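# Press in the gauge pin under the yellow magnet

## Task

Find the one post of the checking fixture that has a yellow magnet on it. Press that post's gauge pin fully home and keep it there for about one second; afterwards the spring may push it back out. Do not disturb the other three pins, and do not move the magnet.

## Robot and tools

Robot: two UR20-type arms, left_arm and right_arm, each ending in a Robotiq 2F-85 two-finger gripper with a wrist camera (cam_left_wrist, cam_right_wrist, both 896x504). Left_arm sits on the +y side. Its base is near (+0.060, +0.928, 0) m and right_arm's near (-0.064, -0.817, 0) m, both almost unrotated.

Frames: the scene frame has its origin at table-top height, midway between the nominal bases, with +z up and +x out over the table. Each arm reports its hand pose, velocities and wrist-camera pose in its own base frame. Motion offsets are taken along the current Hand target's own axes. On the gripper, +z points along the fingers and the fingers open and close along y. end_effector_position is the point between the closed pads. Fingertips stick out about 19 mm past it when closed and 6 mm when fully open. A camera block projects about 10 cm toward the gripper's +x.

Row layout, shared by both motion tools: every row has 18 numbers. The first 9 are for left_arm: dx, dy, dz, rx, ry, rz, gripper position, force_limit, speed. The next 9 are the same for right_arm. The six pose numbers are an offset from that arm's Hand target as it stood when the call began, not an absolute pose. Scale: 1.0 = 0.6 m for dx, dy, dz and 180 degrees for rx, ry, rz, which together form one rotation vector. All six zeros means: go back to, or hold, the current Hand target. Gripper numbers are absolute commands in [-1, 1]. position +1 is fully open (85 mm), about -0.8 is pads touching, and -1 closes until blocked. force_limit and speed both start at +1; speed -1/0/+1 gives roughly 20/85/150 mm/s. Sending 0 counts as a command, so to leave a gripper alone, repeat its last three numbers.

execute_actions(actions, cameras): actions is a list of actions. Each action is a list of up to 15 rows, one per 1/30 s step; if fewer rows are given, the last one is held. Every row in an action counts from the same start pose, but each new action starts from the new Hand target, so repeating an offset moves the arm again. An empty list only returns state and images.

move(target, speed, blend, stop_force, zero, blocking, cameras): target is one 18-number row, or a list of up to 15 rows, all offsets from the same starting Hand targets. The gripper follows a straight-line path. speed is in m/s, 0.002 to 4.2, default 0.25, given once or per target. blend is a corner radius in m for lists. stop_force (6 to 120 N, applies to both arms) ends an arm's path when its wrist sensor feels that much push against its travel. zero (default true) re-zeroes moving arms first. blocking=false returns early and cannot be combined with stop_force. Paths do not avoid obstacles or the other arm and stop after 10 s. The result adds a "move:" line with the outcome (done, off_target, moving, held, fault) and any limits (paced, held).

wait(seconds 0 to 10): lets time pass with commands held. stop: brakes a running move. zoom_image(camera, region=[x0,y0,x1,y1] pixels, at most 504x504): gives a closer look at the latest image. zero_wrist_force(arm): re-zeroes that arm's force sensor. read_manual: licence text only. finished_scene(scene): ends the current scene, given as an integer; make no further calls in that reply.

Results: each arm's end_effector_position (m), end_effector_quat_wxyz, velocities (left out when joints read "within noise"), Hand target (the last commanded pose after clipping; the next offsets start from it), joint positions and torques (positive means toward larger joint angles). Wrist force and Wrist torque are in the end effector's axes, a push reading as force into the arm; a third line gives the peak since the last shown reading. Gripper: object_status 0 moving, 1 blocked while opening, 2 blocked while closing (a grip), 3 reached target. position_measured is in counts: 3 open, ~78 = 60 mm, 130 = 40 mm, 180 = 20 mm, 230 closed. The orientation command is clipped to within 32 degrees of the measured one each step. A gripper may stop short of its Hand target; send the gap as an offset.

Cautions: the arms are stiff, so aiming even slightly past a firm contact can trigger a fault. About 150 N (±25) of outside force, or joint torque at its limit (wrist joints 98.4 N m), stops that arm for 10 s. To press the pin, approach slowly, preferably with stop_force, push only as deep as the pin travels, hold about a second, then back off by sending a target behind the gripper. Don't let the fingers bump the magnet or neighbouring pins. Avoid contact between the arms, routing paths close to an arm's own base, hard hits, anything falling off the table, and long stretched-out holds, which overheat motors (MOTOR HOT at 70 °C, brakes at 85 °C).

Each tool is called as a command line: name --argument value for each argument, lists and objects as JSON in quotes; but a table of rows of numbers goes row by row, as --pt "numbers of a row", without its own name.

## Session

execute_actions --actions '[]'

Scene clock: 0.00 s.
left_arm: end_effector_position=(+0.6452, +0.5338, +0.3687) position_measured=3 object_status=3 end_effector_quat_wxyz=(+0.054, +0.895, -0.431, +0.101) | right_arm: end_effector_position=(+1.0094, -0.4085, +0.1239) position_measured=3 object_status=3 end_effector_quat_wxyz=(+0.497, -0.362, -0.574, -0.541)
Joint positions: left_arm=[0.541 -1.507 2.094 -2.179 -1.799 -1.706] | right_arm=[2.693 -2.576 -1.22 -2.623 2.507 -0.374]
Joint velocities: within noise
Joint torques (N m): no reading
Motor temperatures (°C): left_arm=[24 36 26 39 35 34] | right_arm=[29 36 36 38 34 39]
Wrist force (N): no reading
Wrist torque (N m): no reading
Wrist force, peak (N): no reading
Hand target: left_arm +0.6452, +0.5338, +0.3687; +0.054, +0.895, -0.431, +0.101 | right_arm +1.0094, -0.4085, +0.1239; +0.497, -0.362, -0.574, -0.541
Tool commands: left_gripper/position=+1.0 left_gripper/force_limit=+1.0 left_gripper/speed=+1.0 right_gripper/position=+1.0 right_gripper/force_limit=+1.0 right_gripper/speed=+1.0

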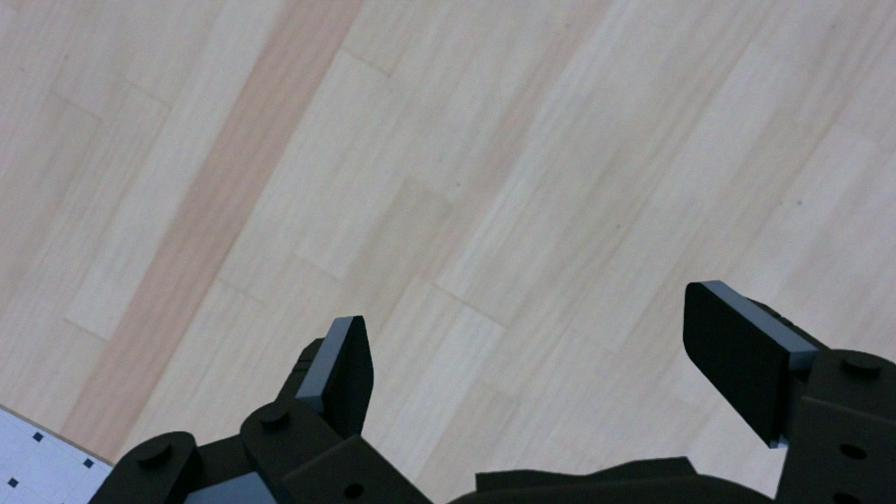

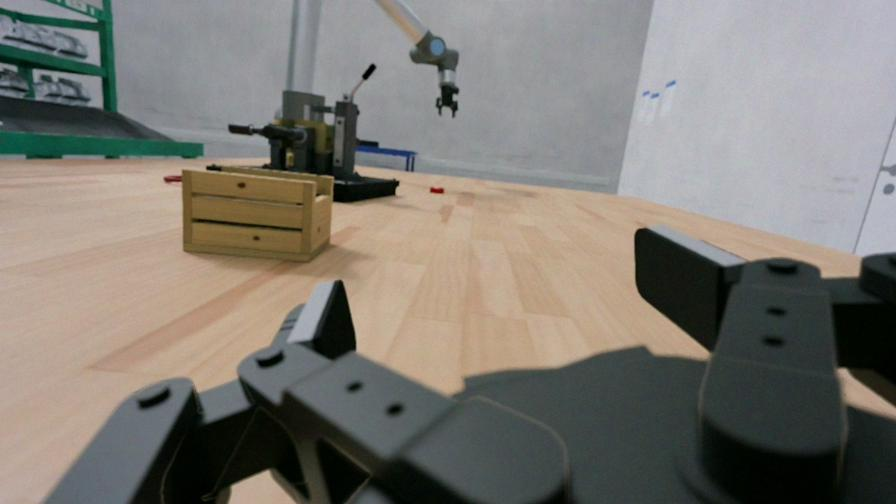

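zoom_image --camera "cam_right_wrist" --region '[150, 60, 470, 240]'

zoom_image --camera "cam_left_wrist" --region '[0, 390, 120, 504]'

Scaled by 1.575 from the camera's 896x504 image, which has a finer 1280x720 frame.

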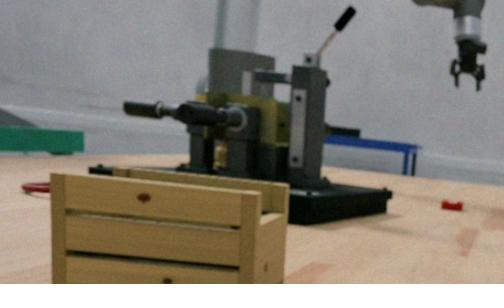

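Scaled by 4.200 from the camera's 896x504 image, which has a finer 1280x720 frame.

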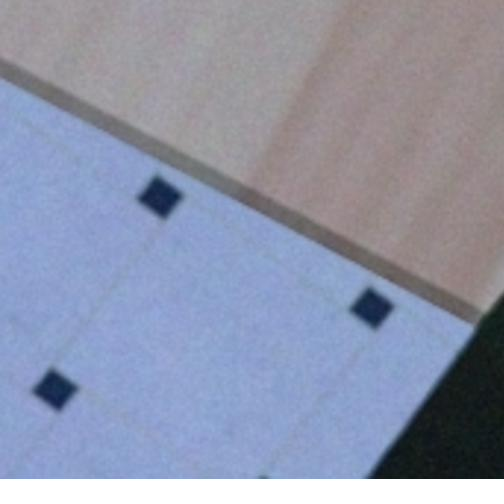

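move --target '[0,0,0,0,0,0,1,1,1,0.722,-0.24,0.95,0,-0.139,0,-1,-1,0]' --speed 0.4 --cameras '["cam_right_wrist"]'

Scene clock: 4.00 s.
left_arm: end_effector_position=(+0.6452, +0.5338, +0.3687) position_measured=3 object_status=3 end_effector_quat_wxyz=(+0.054, +0.895, -0.431, +0.101) | right_arm: end_effector_position=(+0.6645, +0.0750, +0.5488) position_measured=232 object_status=3 end_effector_quat_wxyz=(-0.361, +0.470, +0.668, +0.450)
Joint positions: left_arm=[0.541 -1.507 2.094 -2.179 -1.799 -1.706] | right_arm=[3.083 -1.485 -2.208 -1.35 2.781 0.938]
Joint velocities: within noise
Joint torques (N m): left_arm=[6.3 -100.18 -93.19 -9.84 -0.62 -1.28] | right_arm=[16.28 73.93 79.42 16.16 0.67 4.91]
Motor temperatures (°C): left_arm=[24 36 26 39 35 34] | right_arm=[29 36 36 38 34 39]
Wrist force (N): left_arm=[0.0 -0.2 -0.1] | right_arm=[-1.2 1.3 0.8]
Wrist torque (N m): left_arm=[-0.04 0.01 0.00] | right_arm=[0.81 0.55 0.08]
Wrist force, peak (N): left_arm=[0.5 -0.5 -0.1] | right_arm=[-2.7 0.5 -3.3]
Hand target: left_arm +0.6452, +0.5338, +0.3687; +0.054, +0.895, -0.431, +0.101 | right_arm +0.6645, +0.0750, +0.5488; -0.361, +0.470, +0.668, +0.450
Off the commanded pose: left_arm 0.000 m, 0 deg | right_arm 0.000 m, 0 deg.
move: done
camera_calibration:
cam_right_wrist: T_world_to_cam=[[0.990657, 0.0347433, 0.13188, -0.716657], [0.127463, -0.579785, -0.804737, 0.409965], [0.0485027, 0.814028, -0.578797, 0.35233], [0, 0, 0, 1]] pos_world=[0.640617, -0.0242161, 0.628355]
Images, in order (width x height): cam_right_wrist 896x504.

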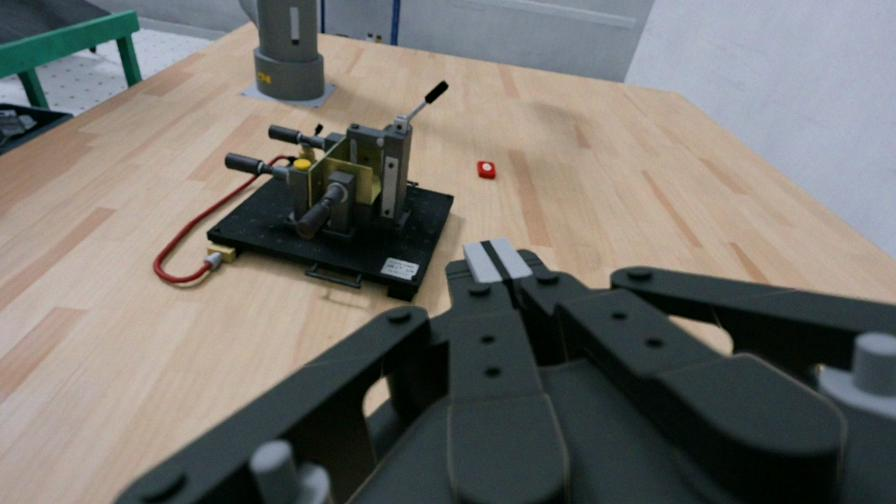

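zoom_image --camera "cam_right_wrist" --region '[200, 70, 460, 250]'

Scaled by 1.938 from the camera's 896x504 image, which has a finer 1280x720 frame.

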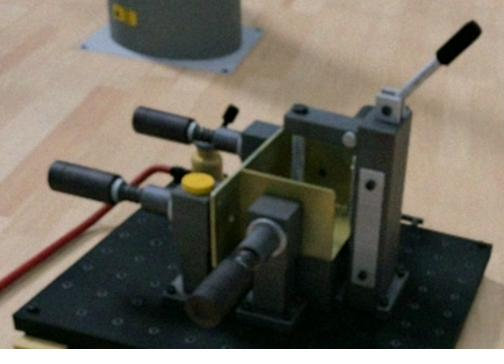

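move --target '[0,0,0,0,0,0,1,1,1,0.352,-0.433,0.987,0.323,-0.259,-0.338,-1,-1,0]' --speed 0.5 --cameras '["cam_right_wrist"]'

Scene clock: 7.77 s.
left_arm: end_effector_position=(+0.6452, +0.5338, +0.3687) position_measured=3 object_status=3 end_effector_quat_wxyz=(+0.054, +0.895, -0.431, +0.101) | right_arm: end_effector_position=(+0.3191, +0.6562, +0.4745) position_measured=232 object_status=3 end_effector_quat_wxyz=(+0.000, +0.000, +1.000, +0.001)
Joint positions: left_arm=[0.541 -1.507 2.094 -2.179 -1.799 -1.706] | right_arm=[4.538 -1.417 -2.115 -1.18 1.572 1.396]
Joint velocities: within noise
Joint torques (N m): left_arm=[-1.36 -100.26 -92.55 -10.22 -1.3 -0.76] | right_arm=[22.45 13.94 112.74 7.44 -5.6 5.05]
Motor temperatures (°C): left_arm=[24 36 26 39 35 34] | right_arm=[29 36 36 38 34 39]
Wrist force (N): left_arm=[-0.1 -0.3 -0.1] | right_arm=[-0.6 3.3 1.3]
Wrist torque (N m): left_arm=[-0.04 0.03 0.00] | right_arm=[1.63 0.12 -0.36]
Wrist force, peak (N): left_arm=[0.1 -0.4 -0.5] | right_arm=[2.4 7.5 2.0]
Hand target: left_arm +0.6452, +0.5338, +0.3687; +0.054, +0.895, -0.431, +0.101 | right_arm +0.3190, +0.6563, +0.4745; +0.000, -0.001, +1.000, +0.000
Off the commanded pose: left_arm 0.000 m, 0 deg | right_arm 0.000 m, 0 deg.
move: done
camera_calibration:
cam_right_wrist: T_world_to_cam=[[0.162702, 0.984079, 0.0715288, -0.714901], [0.942716, -0.176442, 0.283117, -0.309836], [0.29123, 0.0213676, -0.956414, 0.474897], [0, 0, 0, 1]] pos_world=[0.270099, 0.638704, 0.593055]
Images, in order (width x height): cam_right_wrist 896x504.

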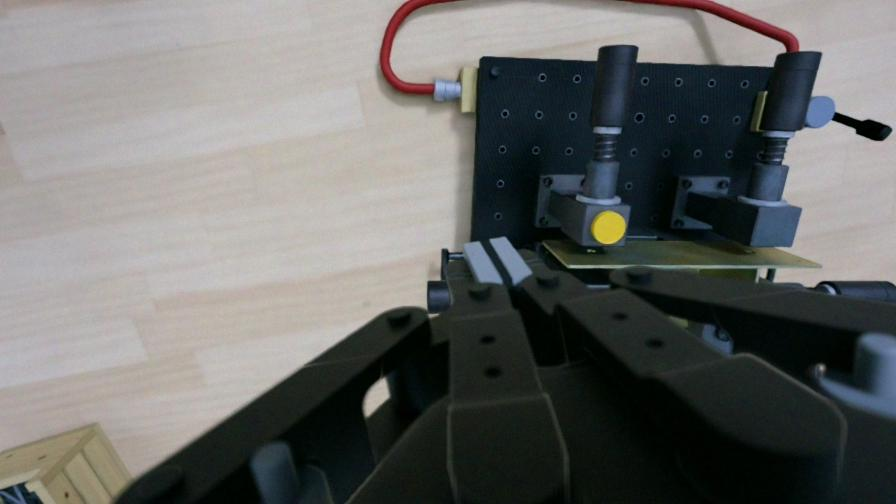

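move --target '[0,0,0,0,0,0,1,1,1,0.22,0.269,0.291,0,0,0.0667,-1,-1,0]' --speed 0.4 --cameras '["cam_right_wrist"]'

Scene clock: 10.43 s.
left_arm: end_effector_position=(+0.6452, +0.5338, +0.3687) position_measured=3 object_status=3 end_effector_quat_wxyz=(+0.054, +0.895, -0.431, +0.101) | right_arm: end_effector_position=(+0.1868, +0.8177, +0.3003) position_measured=232 object_status=3 end_effector_quat_wxyz=(+0.000, +0.104, +0.995, +0.000)
Joint positions: left_arm=[0.541 -1.507 2.094 -2.179 -1.799 -1.706] | right_arm=[4.73 -1.672 -2.148 -0.892 1.571 1.796]
Joint velocities: within noise
Joint torques (N m): left_arm=[-4.71 -102.35 -91.33 -10.12 -0.96 -1.03] | right_arm=[26.92 83.02 98.42 15.54 -4.26 5.72]
Motor temperatures (°C): left_arm=[24 36 26 39 35 34] | right_arm=[29 36 36 38 34 39]
Wrist force (N): left_arm=[0.2 -0.2 0.0] | right_arm=[-1.3 3.2 1.3]
Wrist torque (N m): left_arm=[-0.04 -0.03 0.00] | right_arm=[1.68 0.43 -0.41]
Wrist force, peak (N): left_arm=[0.4 -0.4 -0.2] | right_arm=[1.8 5.0 4.0]
Hand target: left_arm +0.6452, +0.5338, +0.3687; +0.054, +0.895, -0.431, +0.101 | right_arm +0.1867, +0.8178, +0.3001; +0.000, +0.104, +0.995, +0.000
Off the commanded pose: left_arm 0.000 m, 0 deg | right_arm 0.000 m, 0 deg.
move: done
camera_calibration:
cam_right_wrist: T_world_to_cam=[[0.363665, 0.928808, 0.0711589, -0.832064], [0.885502, -0.368401, 0.283138, 0.0602853], [0.289196, -0.039956, -0.956436, 0.393769], [0, 0, 0, 1]] pos_world=[0.135333, 0.81077, 0.418754]
Images, in order (width x height): cam_right_wrist 896x504.

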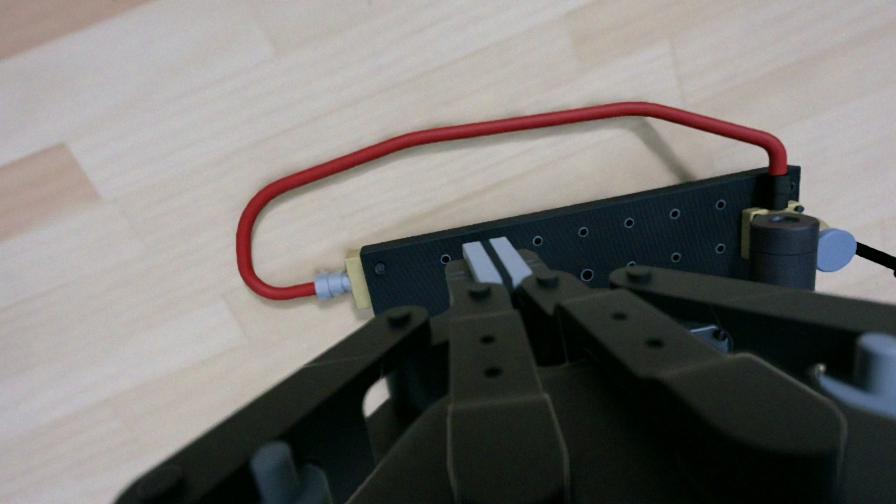

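move --target '[0,0,0,0,0,0,1,1,1,0.05,0,0,0,0,-0.999,-1,-1,0]' --speed 1 --cameras '["cam_right_wrist"]'

Scene clock: 14.37 s.
left_arm: end_effector_position=(+0.6452, +0.5338, +0.3687) position_measured=3 object_status=3 end_effector_quat_wxyz=(+0.054, +0.895, -0.431, +0.101) | right_arm: end_effector_position=(+0.1574, +0.8240, +0.3002) position_measured=232 object_status=3 end_effector_quat_wxyz=(+0.000, +0.994, -0.106, +0.000)
Joint positions: left_arm=[0.541 -1.507 2.094 -2.179 -1.799 -1.706] | right_arm=[4.765 -1.672 -2.147 -0.892 1.571 -1.306]
Joint velocities: within noise
Joint torques (N m): left_arm=[1.47 -102.7 -94.47 -9.96 -1.66 -0.59] | right_arm=[-20.42 70.85 97.6 5.53 5.35 -6.01]
Motor temperatures (°C): left_arm=[24 36 26 39 35 34] | right_arm=[29 36 36 37 34 39]
Wrist force (N): left_arm=[0.2 -0.2 0.0] | right_arm=[-0.6 3.6 1.5]
Wrist torque (N m): left_arm=[-0.04 -0.03 0.00] | right_arm=[1.80 0.28 -0.43]
Wrist force, peak (N): left_arm=[0.4 -0.3 -0.3] | right_arm=[-1.9 3.6 1.6]
Hand target: left_arm +0.6452, +0.5338, +0.3687; +0.054, +0.895, -0.431, +0.101 | right_arm +0.1574, +0.8240, +0.3002; +0.000, +0.994, -0.106, +0.000
Off the commanded pose: left_arm 0.000 m, 0 deg | right_arm 0.000 m, 0 deg.
move: done
camera_calibration:
cam_right_wrist: T_world_to_cam=[[-0.366726, -0.927703, 0.0698569, 0.817831], [-0.883858, 0.370859, 0.285058, -0.242534], [-0.290356, 0.0427945, -0.955961, 0.42539], [0, 0, 0, 1]] pos_world=[0.209068, 0.830445, 0.418661]
Images, in order (width x height): cam_right_wrist 896x504.

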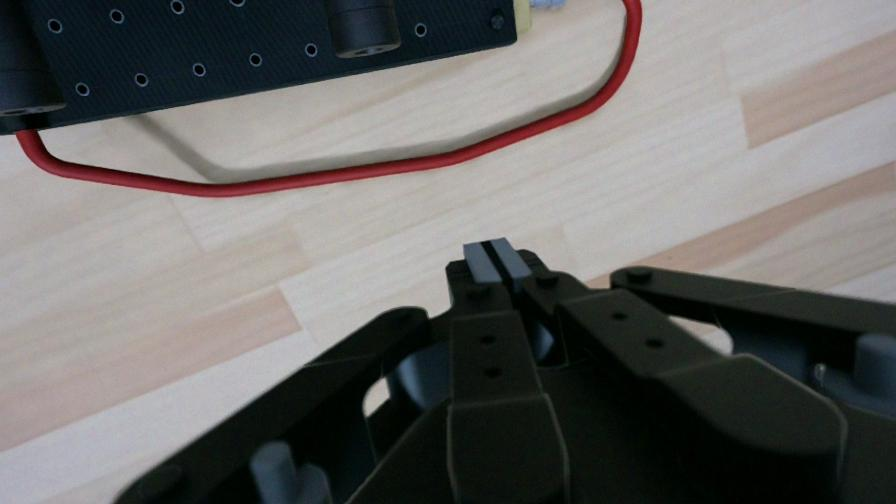

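move --target '[0,0,0,0,0,0,1,1,1,0.0107,-0.049,0.208,0,0,0,-1,-1,0]' --speed 0.25 --cameras '["cam_right_wrist"]'

Scene clock: 16.43 s.
left_arm: end_effector_position=(+0.6452, +0.5338, +0.3687) position_measured=3 object_status=3 end_effector_quat_wxyz=(+0.054, +0.895, -0.431, +0.101) | right_arm: end_effector_position=(+0.1697, +0.8514, +0.1756) position_measured=232 object_status=3 end_effector_quat_wxyz=(+0.000, +0.994, -0.106, +0.000)
Joint positions: left_arm=[0.541 -1.507 2.094 -2.179 -1.799 -1.706] | right_arm=[4.749 -1.825 -2.19 -0.697 1.571 -1.323]
Joint velocities: within noise
Joint torques (N m): left_arm=[0.55 -99.62 -93.39 -10.21 -1 -0.69] | right_arm=[-18.13 96.22 58.92 15.91 0.84 -6.51]
Motor temperatures (°C): left_arm=[24 36 26 39 35 34] | right_arm=[29 36 36 37 34 39]
Wrist force (N): left_arm=[0.2 -0.3 0.1] | right_arm=[-1.3 3.8 1.3]
Wrist torque (N m): left_arm=[-0.05 -0.02 0.00] | right_arm=[2.01 0.39 -0.42]
Wrist force, peak (N): left_arm=[-0.5 -0.3 0.2] | right_arm=[-1.2 3.3 4.7]
Hand target: left_arm +0.6452, +0.5338, +0.3687; +0.054, +0.895, -0.431, +0.101 | right_arm +0.1697, +0.8515, +0.1754; +0.000, +0.994, -0.106, +0.000
Off the commanded pose: left_arm 0.000 m, 0 deg | right_arm 0.000 m, 0 deg.
move: done
camera_calibration:
cam_right_wrist: T_world_to_cam=[[-0.366613, -0.92775, 0.0698185, 0.856584], [-0.883904, 0.37074, 0.28507, -0.206234], [-0.290358, 0.0427974, -0.955961, 0.308669], [0, 0, 0, 1]] pos_world=[0.221368, 0.857945, 0.294061]
Images, in order (width x height): cam_right_wrist 896x504.

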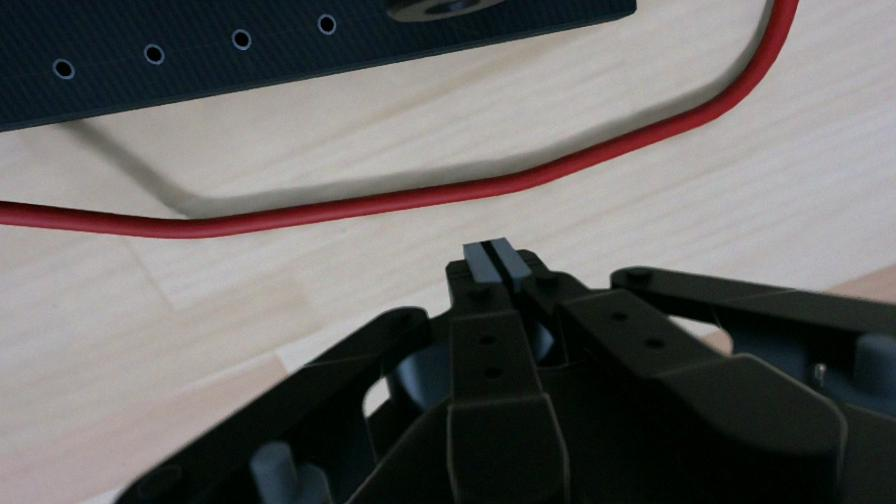

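move --pt "0 0 0 0 0 0 1 1 1 0 0 0.042 0 0 0 -1 -1 0" --pt "0 0 0 0 0 0 1 1 1 0.083 0 0.042 0 0 0 -1 -1 0" --speed 0.15 --cameras '["cam_right_wrist"]'

move --target '[0,0,0,0,0,0,1,1,1,0.1,0,0,0,0,0,-1,-1,0]' --speed 0.02 --stop_force 60 --cameras '["cam_right_wrist"]'

Scene clock: 18.60 s.
left_arm: end_effector_position=(+0.6452, +0.5338, +0.3687) position_measured=3 object_status=3 end_effector_quat_wxyz=(+0.054, +0.895, -0.431, +0.101) | right_arm: end_effector_position=(+0.2183, +0.8411, +0.1501) position_measured=232 object_status=3 end_effector_quat_wxyz=(+0.000, +0.994, -0.106, +0.000)
Joint positions: left_arm=[0.541 -1.507 2.094 -2.179 -1.799 -1.706] | right_arm=[4.692 -1.854 -2.202 -0.656 1.571 -1.38]
Joint velocities: within noise
Joint torques (N m): left_arm=[-0.55 -99.23 -91.11 -9.91 -0.77 -0.78] | right_arm=[-14.77 98.57 83.64 11.09 1.69 -6.83]
Motor temperatures (°C): left_arm=[24 36 26 39 35 34] | right_arm=[29 36 36 37 34 39]
Wrist force (N): left_arm=[0.1 -0.4 -0.3] | right_arm=[-0.9 3.4 1.4]
Wrist torque (N m): left_arm=[-0.08 -0.02 0.00] | right_arm=[1.92 0.32 -0.42]
Wrist force, peak (N): left_arm=[-0.1 -0.6 -0.3] | right_arm=[-3.3 3.6 2.9]
Hand target: left_arm +0.6452, +0.5338, +0.3687; +0.054, +0.895, -0.431, +0.101 | right_arm +0.2184, +0.8410, +0.1501; +0.000, +0.994, -0.106, +0.000
Off the commanded pose: left_arm 0.000 m, 0 deg | right_arm 0.000 m, 0 deg.
move: done
camera_calibration:
cam_right_wrist: T_world_to_cam=[[-0.366621, -0.927747, 0.0698213, 0.866525], [-0.883901, 0.370748, 0.285069, -0.152188], [-0.290358, 0.0427972, -0.955961, 0.298944], [0, 0, 0, 1]] pos_world=[0.269968, 0.847545, 0.268661]
Images, in order (width x height): cam_right_wrist 896x504.

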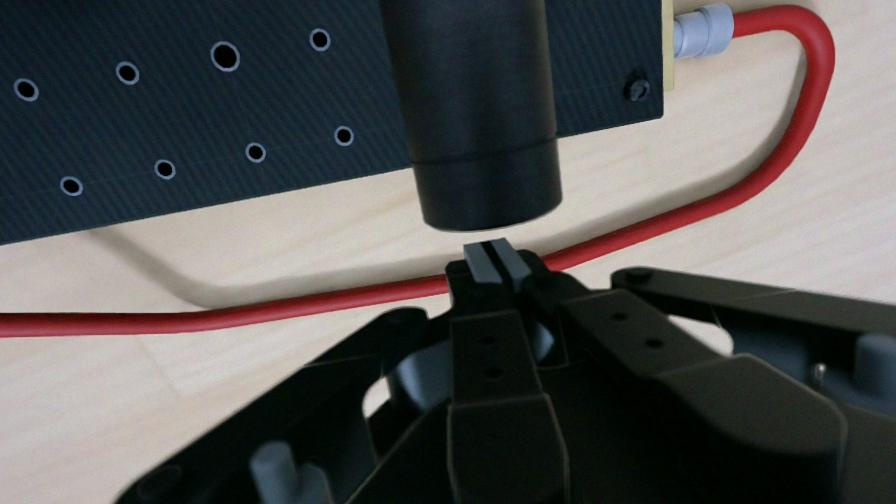

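Scene clock: 21.37 s.
left_arm: end_effector_position=(+0.6452, +0.5338, +0.3687) position_measured=3 object_status=3 end_effector_quat_wxyz=(+0.054, +0.895, -0.431, +0.101) | right_arm: end_effector_position=(+0.2502, +0.8342, +0.1501) position_measured=232 object_status=3 end_effector_quat_wxyz=(+0.000, +0.994, -0.106, +0.000)
Joint positions: left_arm=[0.541 -1.507 2.094 -2.179 -1.799 -1.706] | right_arm=[4.654 -1.856 -2.199 -0.657 1.572 -1.418]
Joint velocities: within noise
Joint torques (N m): left_arm=[-3.41 -98.49 -90.41 -10.37 -1.68 -1.2] | right_arm=[-42.61 133.76 47.27 11.57 -22.51 5.46]
Motor temperatures (°C): left_arm=[24 36 26 39 35 34] | right_arm=[29 36 36 37 34 39]
Wrist force (N): left_arm=[0.1 -0.1 -0.2] | right_arm=[-66.8 10.5 -12.7]
Wrist torque (N m): left_arm=[-0.02 -0.01 0.00] | right_arm=[2.25 2.38 -0.90]
Wrist force, peak (N): left_arm=[0.2 -0.4 -0.2] | right_arm=[-118.7 13.2 -1.7]
Hand target: left_arm +0.6452, +0.5338, +0.3687; +0.054, +0.895, -0.431, +0.101 | right_arm +0.2502, +0.8342, +0.1501; +0.000, +0.994, -0.106, +0.000 (not the last commanded pose)
Off the commanded pose: left_arm 0.000 m, 0 deg | right_arm 0.027 m, 0 deg.
move: contact (right_arm)
camera_calibration:
cam_right_wrist: T_world_to_cam=[[-0.366575, -0.927756, 0.0699415, 0.871823], [-0.88389, 0.370737, 0.285118, -0.121324], [-0.29045, 0.0426968, -0.955937, 0.308542], [0, 0, 0, 1]] pos_world=[0.301968, 0.840645, 0.268561]
Images, in order (width x height): cam_right_wrist 896x504.

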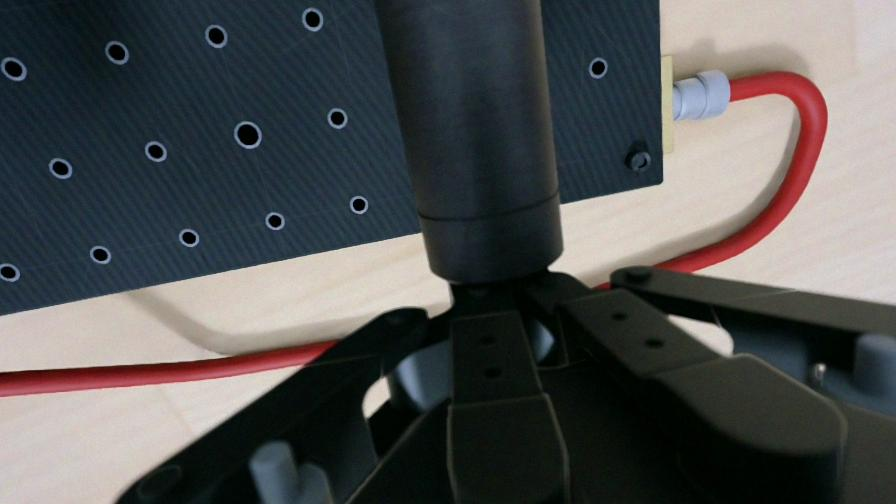

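execute_actions --actions '[[[0,0,0,0,0,0,1,1,1,-0.0033,0,0,0,0,0,-1,-1,0]],[[0,0,0,0,0,0,1,1,1,-0.0033,0,0,0,0,0,-1,-1,0]]]' --cameras '[]'

execute_actions --actions '[[[0,0,0,0,0,0,1,1,1,-0.0066,0,0,0,0,0,-1,-1,0]],[[0,0,0,0,0,0,1,1,1,-0.0033,0,0,0,0,0,-1,-1,0]]]' --cameras '[]'

Scene clock: 22.90 s.
left_arm: end_effector_position=(+0.6452, +0.5338, +0.3687) position_measured=3 object_status=3 end_effector_quat_wxyz=(+0.054, +0.895, -0.431, +0.101) | right_arm: end_effector_position=(+0.2463, +0.8350, +0.1501) position_measured=232 object_status=3 end_effector_quat_wxyz=(+0.000, +0.994, -0.106, +0.000)
Joint positions: left_arm=[0.541 -1.507 2.094 -2.179 -1.799 -1.706] | right_arm=[4.658 -1.856 -2.199 -0.656 1.572 -1.413]
Joint velocities: within noise
Joint torques (N m): left_arm=[-1.04 -100.13 -93.28 -10.96 -1.68 -0.67] | right_arm=[10.27 139.66 61.37 15.76 2.06 4.76]
Motor temperatures (°C): left_arm=[24 36 26 39 35 34] | right_arm=[29 36 36 37 34 39]
Wrist force (N): left_arm=[0.2 -0.1 -0.1] | right_arm=[-10.1 6.5 7.1]
Wrist torque (N m): left_arm=[-0.01 -0.03 0.00] | right_arm=[2.02 0.37 -0.45]
Wrist force, peak (N): left_arm=[0.2 0.0 -0.5] | right_arm=[-66.6 10.2 -12.4]
Hand target: left_arm +0.6452, +0.5338, +0.3687; +0.054, +0.895, -0.431, +0.101 | right_arm +0.2463, +0.8350, +0.1501; +0.000, +0.994, -0.106, +0.000
Off the commanded pose: left_arm 0.000 m, 0 deg | right_arm 0.000 m, 0 deg.
Step readings (end_effector_position of left_arm | right_arm):
0: (+0.6452, +0.5338, +0.3687) | (+0.2502, +0.8342, +0.1501)
1: (+0.6452, +0.5338, +0.3687) | (+0.2502, +0.8342, +0.1501)
2: (+0.6452, +0.5338, +0.3687) | (+0.2499, +0.8343, +0.1501)
4: (+0.6452, +0.5338, +0.3687) | (+0.2493, +0.8344, +0.1501)
8: (+0.6452, +0.5338, +0.3687) | (+0.2487, +0.8345, +0.1501)
15: (+0.6452, +0.5338, +0.3687) | (+0.2484, +0.8346, +0.1501)
16: (+0.6452, +0.5338, +0.3687) | (+0.2483, +0.8346, +0.1501)
17: (+0.6452, +0.5338, +0.3687) | (+0.2479, +0.8347, +0.1501)
19: (+0.6452, +0.5338, +0.3687) | (+0.2472, +0.8348, +0.1501)
23: (+0.6452, +0.5338, +0.3687) | (+0.2465, +0.8350, +0.1501)
30: (+0.6452, +0.5338, +0.3687) | (+0.2464, +0.8350, +0.1501)
No camera images: "cameras" was empty.

Scene clock: 24.10 s.
left_arm: end_effector_position=(+0.6452, +0.5338, +0.3687) position_measured=3 object_status=3 end_effector_quat_wxyz=(+0.054, +0.895, -0.431, +0.101) | right_arm: end_effector_position=(+0.2405, +0.8363, +0.1501) position_measured=232 object_status=3 end_effector_quat_wxyz=(+0.000, +0.994, -0.106, +0.000)
Joint positions: left_arm=[0.541 -1.507 2.094 -2.179 -1.799 -1.706] | right_arm=[4.665 -1.855 -2.2 -0.656 1.572 -1.406]
Joint velocities: within noise
Joint torques (N m): left_arm=[-0.68 -97.98 -94.64 -10.9 -1.09 -0.41] | right_arm=[10.86 137.86 60.52 14.47 0.34 4.24]
Motor temperatures (°C): left_arm=[24 36 26 39 35 34] | right_arm=[29 36 36 37 34 39]
Wrist force (N): left_arm=[0.0 0.0 0.0] | right_arm=[-8.3 5.8 5.5]
Wrist torque (N m): left_arm=[0.00 0.00 0.00] | right_arm=[2.05 0.36 -0.45]
Wrist force, peak (N): left_arm=[-0.3 -0.3 -0.3] | right_arm=[-10.2 6.4 6.7]
Hand target: left_arm +0.6452, +0.5338, +0.3687; +0.054, +0.895, -0.431, +0.101 | right_arm +0.2405, +0.8363, +0.1501; +0.000, +0.994, -0.106, +0.000
Off the commanded pose: left_arm 0.000 m, 0 deg | right_arm 0.000 m, 0 deg.
Step readings (end_effector_position of left_arm | right_arm):
0: (+0.6452, +0.5338, +0.3687) | (+0.2463, +0.8350, +0.1501)
1: (+0.6452, +0.5338, +0.3687) | (+0.2463, +0.8350, +0.1501)
2: (+0.6452, +0.5338, +0.3687) | (+0.2457, +0.8352, +0.1501)
4: (+0.6452, +0.5338, +0.3687) | (+0.2441, +0.8355, +0.1501)
8: (+0.6452, +0.5338, +0.3687) | (+0.2429, +0.8358, +0.1501)
15: (+0.6452, +0.5338, +0.3687) | (+0.2425, +0.8359, +0.1501)
16: (+0.6452, +0.5338, +0.3687) | (+0.2424, +0.8359, +0.1501)
17: (+0.6452, +0.5338, +0.3687) | (+0.2421, +0.8360, +0.1501)
19: (+0.6452, +0.5338, +0.3687) | (+0.2414, +0.8361, +0.1501)
23: (+0.6452, +0.5338, +0.3687) | (+0.2407, +0.8363, +0.1501)
30: (+0.6452, +0.5338, +0.3687) | (+0.2405, +0.8363, +0.1501)
No camera images: "cameras" was empty.

move --target '[0,0,0,0,0,0,1,1,1,-0.08,0,0,0,0,0,-1,-1,0]' --speed 0.1 --cameras '["cam_right_wrist"]'

finished_scene --scene 1

Scene clock: 25.27 s.
left_arm: end_effector_position=(+0.6452, +0.5338, +0.3687) position_measured=3 object_status=3 end_effector_quat_wxyz=(+0.054, +0.895, -0.431, +0.101) | right_arm: end_effector_position=(+0.1937, +0.8463, +0.1502) position_measured=232 object_status=3 end_effector_quat_wxyz=(+0.000, +0.994, -0.106, +0.000)
Joint positions: left_arm=[0.541 -1.507 2.094 -2.179 -1.799 -1.706] | right_arm=[4.721 -1.854 -2.203 -0.655 1.572 -1.351]
Joint velocities: within noise
Joint torques (N m): left_arm=[-1.29 -101.99 -92.48 -10.84 -1.65 -0.32] | right_arm=[22.82 136.39 59.85 14.58 -1.61 4.19]
Motor temperatures (°C): left_arm=[24 36 26 39 35 34] | right_arm=[29 36 36 37 34 39]
Wrist force (N): left_arm=[0.0 -0.3 -0.2] | right_arm=[0.3 3.2 6.5]
Wrist torque (N m): left_arm=[-0.06 0.01 0.00] | right_arm=[1.92 0.10 -0.42]
Wrist force, peak (N): left_arm=[0.3 -0.4 -0.2] | right_arm=[-8.6 5.9 5.5]
Hand target: left_arm +0.6452, +0.5338, +0.3687; +0.054, +0.895, -0.431, +0.101 | right_arm +0.1936, +0.8464, +0.1502; +0.000, +0.994, -0.106, +0.000
Off the commanded pose: left_arm 0.000 m, 0 deg | right_arm 0.000 m, 0 deg.
move: done
camera_calibration:
cam_right_wrist: T_world_to_cam=[[-0.366505, -0.92779, 0.0698576, 0.862328], [-0.883889, 0.370641, 0.285247, -0.175819], [-0.290541, 0.0427982, -0.955905, 0.291609], [0, 0, 0, 1]] pos_world=[0.245368, 0.852745, 0.268662]
Images, in order (width x height): cam_right_wrist 896x504.

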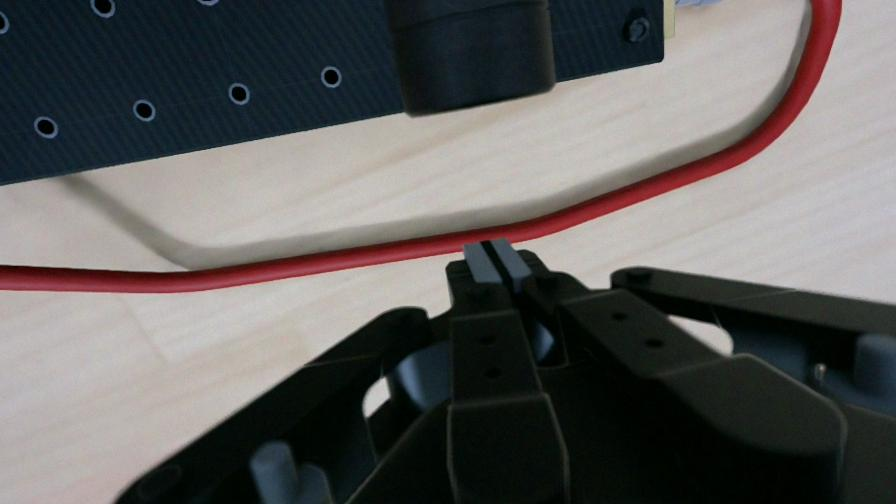

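The scene is finished: the task was done.


## Next scene

The same job, from a new start.

execute_actions --actions '[]'

Scene clock: 0.00 s.
left_arm: end_effector_position=(+1.6020, +0.5513, +0.3701) position_measured=3 object_status=3 end_effector_quat_wxyz=(-0.049, +0.940, +0.190, +0.279) | right_arm: end_effector_position=(+0.4481, +0.4679, +0.3319) position_measured=3 object_status=3 end_effector_quat_wxyz=(-0.272, +0.502, +0.649, +0.503)
Joint positions: left_arm=[0.193 -0.686 0.985 -2.439 -1.472 -3.319] | right_arm=[4.007 -1.969 -2.772 1.193 2.076 2.519]
Joint velocities: within noise
Joint torques (N m): no reading
Motor temperatures (°C): left_arm=[24 35 26 38 34 34] | right_arm=[28 35 36 37 34 38]
Wrist force (N): no reading
Wrist torque (N m): no reading
Wrist force, peak (N): no reading
Hand target: left_arm +1.6020, +0.5513, +0.3701; -0.049, +0.940, +0.190, +0.279 | right_arm +0.4481, +0.4679, +0.3319; -0.272, +0.502, +0.649, +0.503
Tool commands: left_gripper/position=+1.0 left_gripper/force_limit=+1.0 left_gripper/speed=+1.0 right_gripper/position=+1.0 right_gripper/force_limit=+1.0 right_gripper/speed=+1.0
camera_calibration:
cam_left_wrist: T_world_to_cam=[[0.280319, -0.958405, -0.0536817, 0.116011], [-0.933413, -0.259108, -0.248199, 1.75322], [0.223966, 0.119682, -0.967221, 0.0591923], [0, 0, 0, 1]] pos_world=[1.5907, 0.558373, 0.498626]
cam_right_wrist: T_world_to_cam=[[0.956613, -0.13676, 0.257272, -0.433465], [0.120637, -0.61784, -0.776995, 0.502422], [0.265214, 0.774319, -0.574535, -0.162484], [0, 0, 0, 1]] pos_world=[0.39714, 0.37695, 0.408545]

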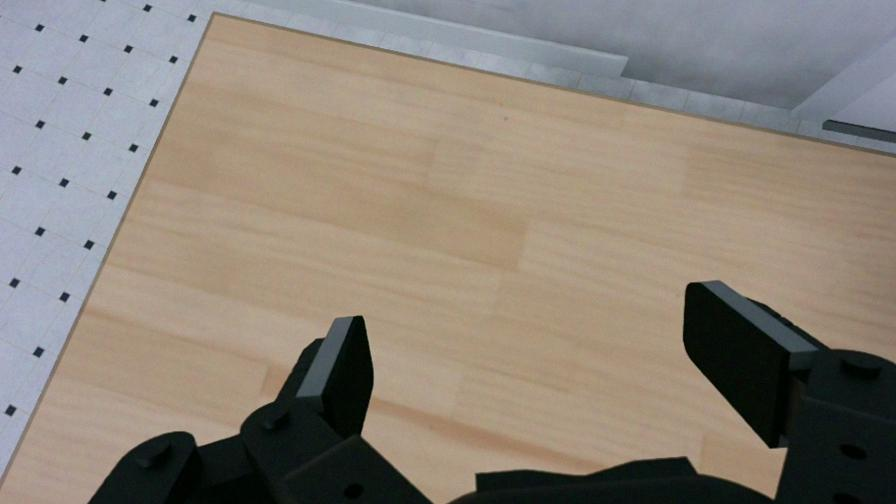

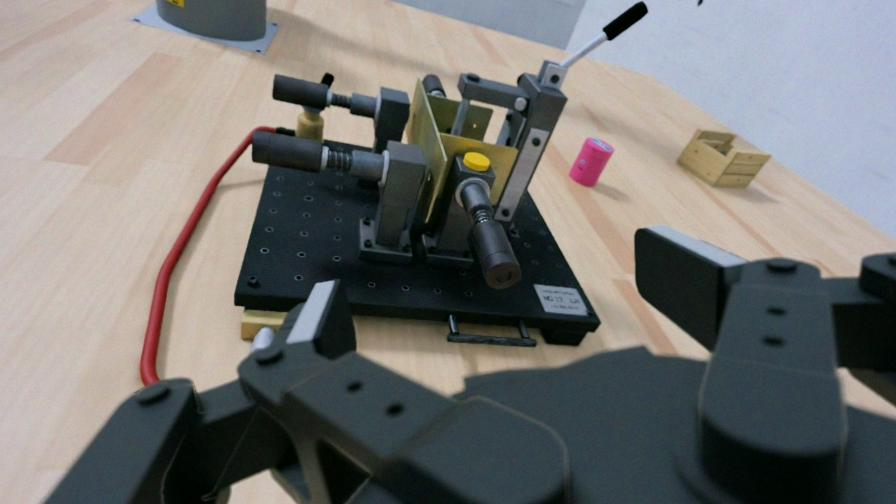

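move --target '[0,0,0,0,0,0,1,1,1,-0.224,0.0883,0.418,0.1217,-0.368,0.054,-1,-1,0]' --speed 0.5 --cameras '["cam_right_wrist"]'

Scene clock: 3.27 s.
left_arm: end_effector_position=(+1.6020, +0.5513, +0.3701) position_measured=3 object_status=3 end_effector_quat_wxyz=(-0.049, +0.940, +0.190, +0.279) | right_arm: end_effector_position=(+0.5820, +0.6486, +0.1497) position_measured=232 object_status=3 end_effector_quat_wxyz=(+0.000, +0.686, +0.728, +0.000)
Joint positions: left_arm=[0.193 -0.686 0.985 -2.439 -1.472 -3.319] | right_arm=[4.214 -1.857 -2.198 -0.656 1.571 2.583]
Joint velocities: within noise
Joint torques (N m): left_arm=[0.35 -270.63 -104.82 -11.47 0.44 -1.06] | right_arm=[24.01 103.13 87.32 5.77 -3.8 5.56]
Motor temperatures (°C): left_arm=[24 35 26 38 34 34] | right_arm=[28 35 36 37 34 38]
Wrist force (N): left_arm=[0.1 -0.3 -0.3] | right_arm=[-1.2 2.5 1.0]
Wrist torque (N m): left_arm=[-0.06 -0.03 -0.01] | right_arm=[1.34 0.41 -0.68]
Wrist force, peak (N): left_arm=[0.6 -0.4 -0.5] | right_arm=[1.3 4.0 2.3]
Hand target: left_arm +1.6020, +0.5513, +0.3701; -0.049, +0.940, +0.190, +0.279 | right_arm +0.5820, +0.6487, +0.1497; +0.000, +0.686, +0.728, +0.000
Off the commanded pose: left_arm 0.000 m, 0 deg | right_arm 0.000 m, 0 deg.
move: done
camera_calibration:
cam_right_wrist: T_world_to_cam=[[0.991994, -0.104852, 0.0703794, -0.503198], [-0.120662, -0.95141, 0.283303, 0.65437], [0.0372549, -0.289527, -0.956445, 0.43727], [0, 0, 0, 1]] pos_world=[0.561836, 0.696414, 0.268254]
Images, in order (width x height): cam_right_wrist 896x504.

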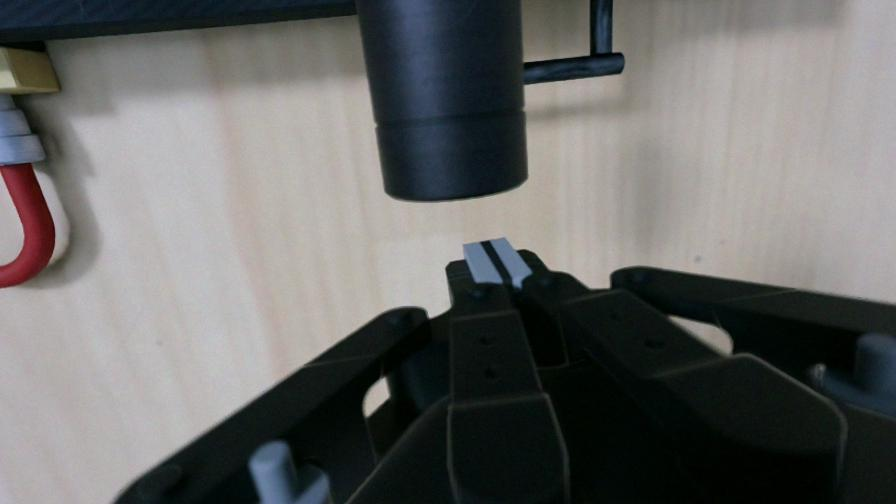

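move --pt "0 0 0 0 0 0 1 1 1 0.01 -0.0133 0 0 0 0 -1 -1 0" --pt "0 0 0 0 0 0 1 1 1 0.045 -0.0133 0 0 0 0 -1 -1 0" --speed '[0.06,0.06]' --cameras '["cam_right_wrist"]'

move --target '[0,0,0,0,0,0,1,1,1,0.05,0,0,0,0,0,-1,-1,0]' --speed 0.012 --stop_force 25 --cameras '["cam_right_wrist"]'

wait --seconds 0.9 --cameras '[]'

Scene clock: 4.90 s.
left_arm: end_effector_position=(+1.6020, +0.5513, +0.3701) position_measured=3 object_status=3 end_effector_quat_wxyz=(-0.049, +0.940, +0.190, +0.279) | right_arm: end_effector_position=(+0.5724, +0.6749, +0.1497) position_measured=232 object_status=3 end_effector_quat_wxyz=(+0.000, +0.686, +0.728, +0.000)
Joint positions: left_arm=[0.193 -0.686 0.985 -2.439 -1.472 -3.319] | right_arm=[4.238 -1.869 -2.179 -0.663 1.571 2.608]
Joint velocities: within noise
Joint torques (N m): left_arm=[4.59 -275.6 -100.85 -11.89 0.33 -1.03] | right_arm=[23.86 99.94 96.96 7.37 -1.22 4.53]
Motor temperatures (°C): left_arm=[24 35 26 38 34 34] | right_arm=[28 35 36 37 34 38]
Wrist force (N): left_arm=[0.1 -0.1 -0.2] | right_arm=[-10.7 4.1 -0.3]
Wrist torque (N m): left_arm=[-0.03 -0.03 -0.01] | right_arm=[1.36 0.69 -0.58]
Wrist force, peak (N): left_arm=[0.6 -0.2 -0.4] | right_arm=[-10.7 4.1 -0.3]
Hand target: left_arm +1.6020, +0.5513, +0.3701; -0.049, +0.940, +0.190, +0.279 | right_arm +0.5724, +0.6751, +0.1497; +0.000, +0.686, +0.728, +0.000
Off the commanded pose: left_arm 0.000 m, 0 deg | right_arm 0.000 m, 0 deg.
move: done
camera_calibration:
cam_right_wrist: T_world_to_cam=[[0.991999, -0.104864, 0.0702897, -0.490876], [-0.120652, -0.95138, 0.283406, 0.678274], [0.0371531, -0.289619, -0.956421, 0.445388], [0, 0, 0, 1]] pos_world=[0.552236, 0.722814, 0.268255]
Images, in order (width x height): cam_right_wrist 896x504.

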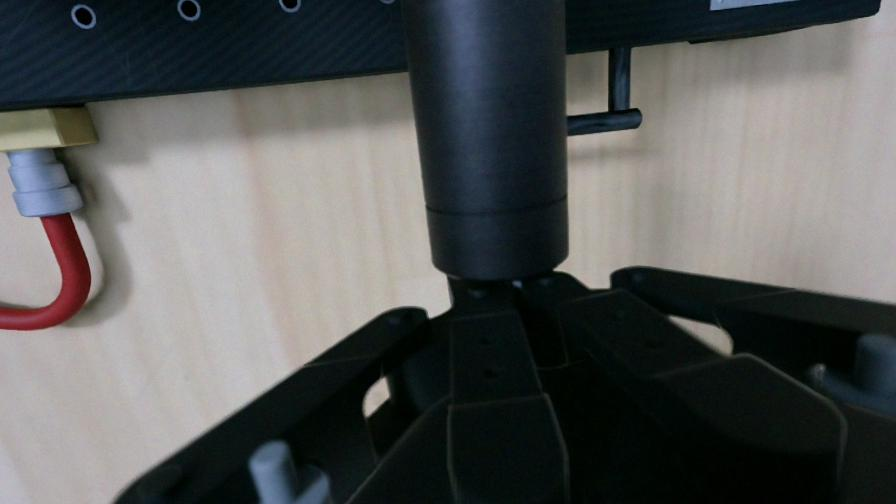

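Scene clock: 7.23 s.
left_arm: end_effector_position=(+1.6020, +0.5513, +0.3701) position_measured=3 object_status=3 end_effector_quat_wxyz=(-0.049, +0.940, +0.190, +0.279) | right_arm: end_effector_position=(+0.5716, +0.6877, +0.1497) position_measured=232 object_status=3 end_effector_quat_wxyz=(+0.000, +0.686, +0.728, +0.000)
Joint positions: left_arm=[0.193 -0.686 0.985 -2.439 -1.472 -3.319] | right_arm=[4.245 -1.877 -2.166 -0.668 1.571 2.615]
Joint velocities: within noise
Joint torques (N m): left_arm=[-1.08 -273.05 -102.13 -11.97 0.22 -0.24] | right_arm=[-10.12 152.64 80.47 19.96 8.39 -6.94]
Motor temperatures (°C): left_arm=[24 35 26 38 34 34] | right_arm=[28 35 36 37 34 38]
Wrist force (N): left_arm=[0.1 0.0 -0.5] | right_arm=[-21.6 1.5 4.6]
Wrist torque (N m): left_arm=[0.00 -0.03 -0.01] | right_arm=[1.32 0.95 -0.50]
Wrist force, peak (N): left_arm=[0.6 -0.2 -0.5] | right_arm=[-58.3 1.9 -12.5]
Hand target: left_arm +1.6020, +0.5513, +0.3701; -0.049, +0.940, +0.190, +0.279 | right_arm +0.5717, +0.6877, +0.1497; +0.000, +0.686, +0.728, +0.000 (not the last commanded pose)
Off the commanded pose: left_arm 0.000 m, 0 deg | right_arm 0.017 m, 0 deg.
move: contact (right_arm)
camera_calibration:
cam_right_wrist: T_world_to_cam=[[0.991999, -0.104863, 0.0702997, -0.488853], [-0.120657, -0.951352, 0.283497, 0.69023], [0.0371514, -0.28971, -0.956393, 0.449153], [0, 0, 0, 1]] pos_world=[0.551536, 0.735514, 0.268255]
Images, in order (width x height): cam_right_wrist 896x504.

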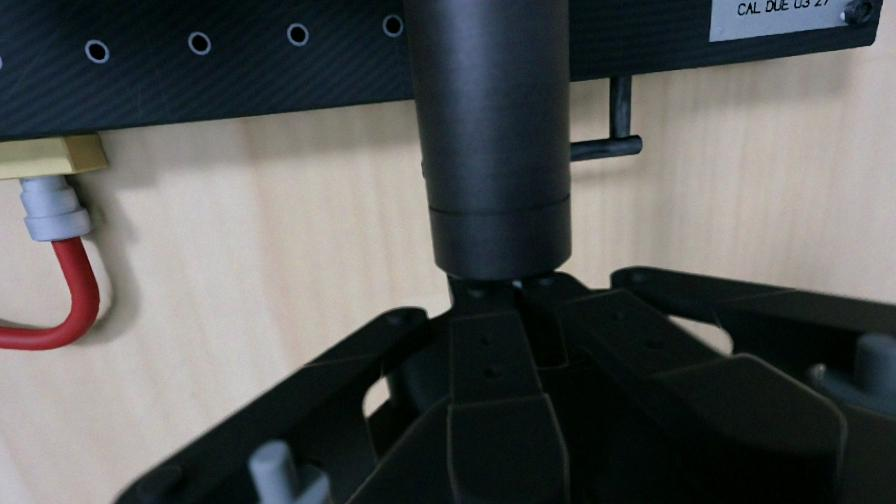

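Scene clock: 8.13 s.
left_arm: end_effector_position=(+1.6020, +0.5513, +0.3701) position_measured=3 object_status=3 end_effector_quat_wxyz=(-0.049, +0.940, +0.190, +0.279) | right_arm: end_effector_position=(+0.5716, +0.6877, +0.1497) position_measured=232 object_status=3 end_effector_quat_wxyz=(+0.000, +0.686, +0.728, +0.000)
Joint positions: left_arm=[0.193 -0.686 0.985 -2.439 -1.472 -3.319] | right_arm=[4.245 -1.877 -2.166 -0.668 1.571 2.615]
Joint velocities: within noise
Joint torques (N m): left_arm=[-2.7 -277.08 -105.19 -11.33 1.17 -0.75] | right_arm=[-12.99 152.5 81.49 14.73 5.25 -7.11]
Motor temperatures (°C): left_arm=[24 35 26 38 34 34] | right_arm=[28 35 36 37 34 38]
Wrist force (N): left_arm=[0.2 -0.1 -0.3] | right_arm=[-20.5 0.2 5.0]
Wrist torque (N m): left_arm=[-0.02 -0.04 -0.01] | right_arm=[1.24 0.90 -0.52]
Wrist force, peak (N): left_arm=[0.4 -0.2 -0.5] | right_arm=[-21.7 1.4 4.8]
Hand target: left_arm +1.6020, +0.5513, +0.3701; -0.049, +0.940, +0.190, +0.279 | right_arm +0.5717, +0.6877, +0.1497; +0.000, +0.686, +0.728, +0.000 (not the last commanded pose)
Tool commands: left_gripper/position=+1.0 left_gripper/force_limit=+1.0 left_gripper/speed=+1.0 right_gripper/position=-1.0 right_gripper/force_limit=-1.0 right_gripper/speed=+0.0
Off the commanded pose: left_arm 0.000 m, 0 deg | right_arm 0.017 m, 0 deg.
wait: 0.90 s; at rest by 0.17 s
No camera images: "cameras" was empty.

execute_actions --actions '[[[0,0,0,0,0,0,1,1,1,0.0012,0,0,0,0,0,-1,-1,0]]]' --cameras '[]'

wait --seconds 0.8 --cameras '[]'

Scene clock: 9.17 s.
left_arm: end_effector_position=(+1.6020, +0.5513, +0.3701) position_measured=3 object_status=3 end_effector_quat_wxyz=(-0.049, +0.940, +0.190, +0.279) | right_arm: end_effector_position=(+0.5716, +0.6882, +0.1497) position_measured=232 object_status=3 end_effector_quat_wxyz=(+0.000, +0.686, +0.728, +0.000)
Joint positions: left_arm=[0.193 -0.686 0.985 -2.439 -1.472 -3.319] | right_arm=[4.246 -1.878 -2.166 -0.669 1.571 2.616]
Joint velocities: within noise
Joint torques (N m): left_arm=[0.88 -274.57 -106.03 -11.99 0.59 -0.5] | right_arm=[81.22 86.95 147.91 29.55 8.72 4.51]
Motor temperatures (°C): left_arm=[24 35 26 38 34 34] | right_arm=[28 35 36 37 34 38]
Wrist force (N): left_arm=[0.4 -0.1 -0.2] | right_arm=[-95.5 -6.2 -24.5]
Wrist torque (N m): left_arm=[-0.03 -0.08 0.00] | right_arm=[0.88 3.39 0.10]
Wrist force, peak (N): left_arm=[0.4 -0.2 -0.6] | right_arm=[-95.5 -6.2 -24.5]
Hand target: left_arm +1.6020, +0.5513, +0.3701; -0.049, +0.940, +0.190, +0.279 | right_arm +0.5716, +0.6884, +0.1497; +0.000, +0.686, +0.728, +0.000
Off the commanded pose: left_arm 0.000 m, 0 deg | right_arm 0.000 m, 0 deg.
Step readings (end_effector_position of left_arm | right_arm):
0: (+1.6020, +0.5513, +0.3701) | (+0.5716, +0.6877, +0.1497)
1: (+1.6020, +0.5513, +0.3701) | (+0.5716, +0.6877, +0.1497)
2: (+1.6020, +0.5513, +0.3701) | (+0.5716, +0.6877, +0.1497)
4: (+1.6020, +0.5513, +0.3701) | (+0.5716, +0.6878, +0.1497)
8: (+1.6020, +0.5513, +0.3701) | (+0.5716, +0.6880, +0.1497)
15: (+1.6020, +0.5513, +0.3701) | (+0.5716, +0.6881, +0.1497)
No camera images: "cameras" was empty.

Scene clock: 9.97 s.
left_arm: end_effector_position=(+1.6020, +0.5513, +0.3701) position_measured=3 object_status=3 end_effector_quat_wxyz=(-0.049, +0.940, +0.190, +0.279) | right_arm: end_effector_position=(+0.5716, +0.6883, +0.1497) position_measured=232 object_status=3 end_effector_quat_wxyz=(+0.000, +0.686, +0.728, +0.000)
Joint positions: left_arm=[0.193 -0.686 0.985 -2.439 -1.472 -3.319] | right_arm=[4.246 -1.878 -2.166 -0.668 1.571 2.616]
Joint velocities: within noise
Joint torques (N m): left_arm=[-4.23 -272.83 -104.1 -11.66 1.17 -0.99] | right_arm=[88.01 83.53 159.2 38.1 17.11 3.74]
Motor temperatures (°C): left_arm=[24 35 26 38 34 34] | right_arm=[28 35 36 37 34 38]
Wrist force (N): left_arm=[0.2 0.1 0.0] | right_arm=[-112.2 -5.8 -28.0]
Wrist torque (N m): left_arm=[0.01 -0.05 -0.01] | right_arm=[0.86 3.87 0.26]
Wrist force, peak (N): left_arm=[0.4 -0.3 -0.4] | right_arm=[-112.2 -5.8 -28.0]
Hand target: left_arm +1.6020, +0.5513, +0.3701; -0.049, +0.940, +0.190, +0.279 | right_arm +0.5716, +0.6884, +0.1497; +0.000, +0.686, +0.728, +0.000
Tool commands: left_gripper/position=+1.0 left_gripper/force_limit=+1.0 left_gripper/speed=+1.0 right_gripper/position=-1.0 right_gripper/force_limit=-1.0 right_gripper/speed=+0.0
Off the commanded pose: left_arm 0.000 m, 0 deg | right_arm 0.000 m, 0 deg.
wait: 0.80 s; at rest by 0.17 s
No camera images: "cameras" was empty.

move --target '[0,0,0,0,0,0,1,1,1,-0.075,0,0,0,0,0,-1,-1,0]' --speed 0.1 --cameras '[]'

finished_scene --scene 2

Scene clock: 12.67 s.
left_arm: end_effector_position=(+1.6020, +0.5513, +0.3701) position_measured=3 object_status=3 end_effector_quat_wxyz=(-0.049, +0.940, +0.190, +0.279) | right_arm: end_effector_position=(+0.5743, +0.6436, +0.1497) position_measured=232 object_status=3 end_effector_quat_wxyz=(+0.000, +0.686, +0.728, +0.000)
Joint positions: left_arm=[0.193 -0.686 0.985 -2.439 -1.472 -3.319] | right_arm=[4.219 -1.849 -2.211 -0.652 1.571 2.589]
Joint velocities: within noise
Joint torques (N m): left_arm=[0.5 -274.68 -106.56 -11.7 0.73 -1.26] | right_arm=[-10.9 142.37 58.48 15.68 -4.68 -7.32]
Motor temperatures (°C): left_arm=[24 35 26 38 34 34] | right_arm=[28 35 36 37 34 38]
Wrist force (N): left_arm=[0.5 -0.2 -0.1] | right_arm=[1.2 1.7 3.0]
Wrist torque (N m): left_arm=[-0.04 -0.10 0.00] | right_arm=[1.20 -0.03 -0.68]
Wrist force, peak (N): left_arm=[0.6 -0.3 -0.5] | right_arm=[-116.4 -5.6 -28.9]
Hand target: left_arm +1.6020, +0.5513, +0.3701; -0.049, +0.940, +0.190, +0.279 | right_arm +0.5743, +0.6435, +0.1497; +0.000, +0.686, +0.728, +0.000
Off the commanded pose: left_arm 0.000 m, 0 deg | right_arm 0.000 m, 0 deg.
move: done
No camera images: "cameras" was empty.

The scene is finished: the task was done.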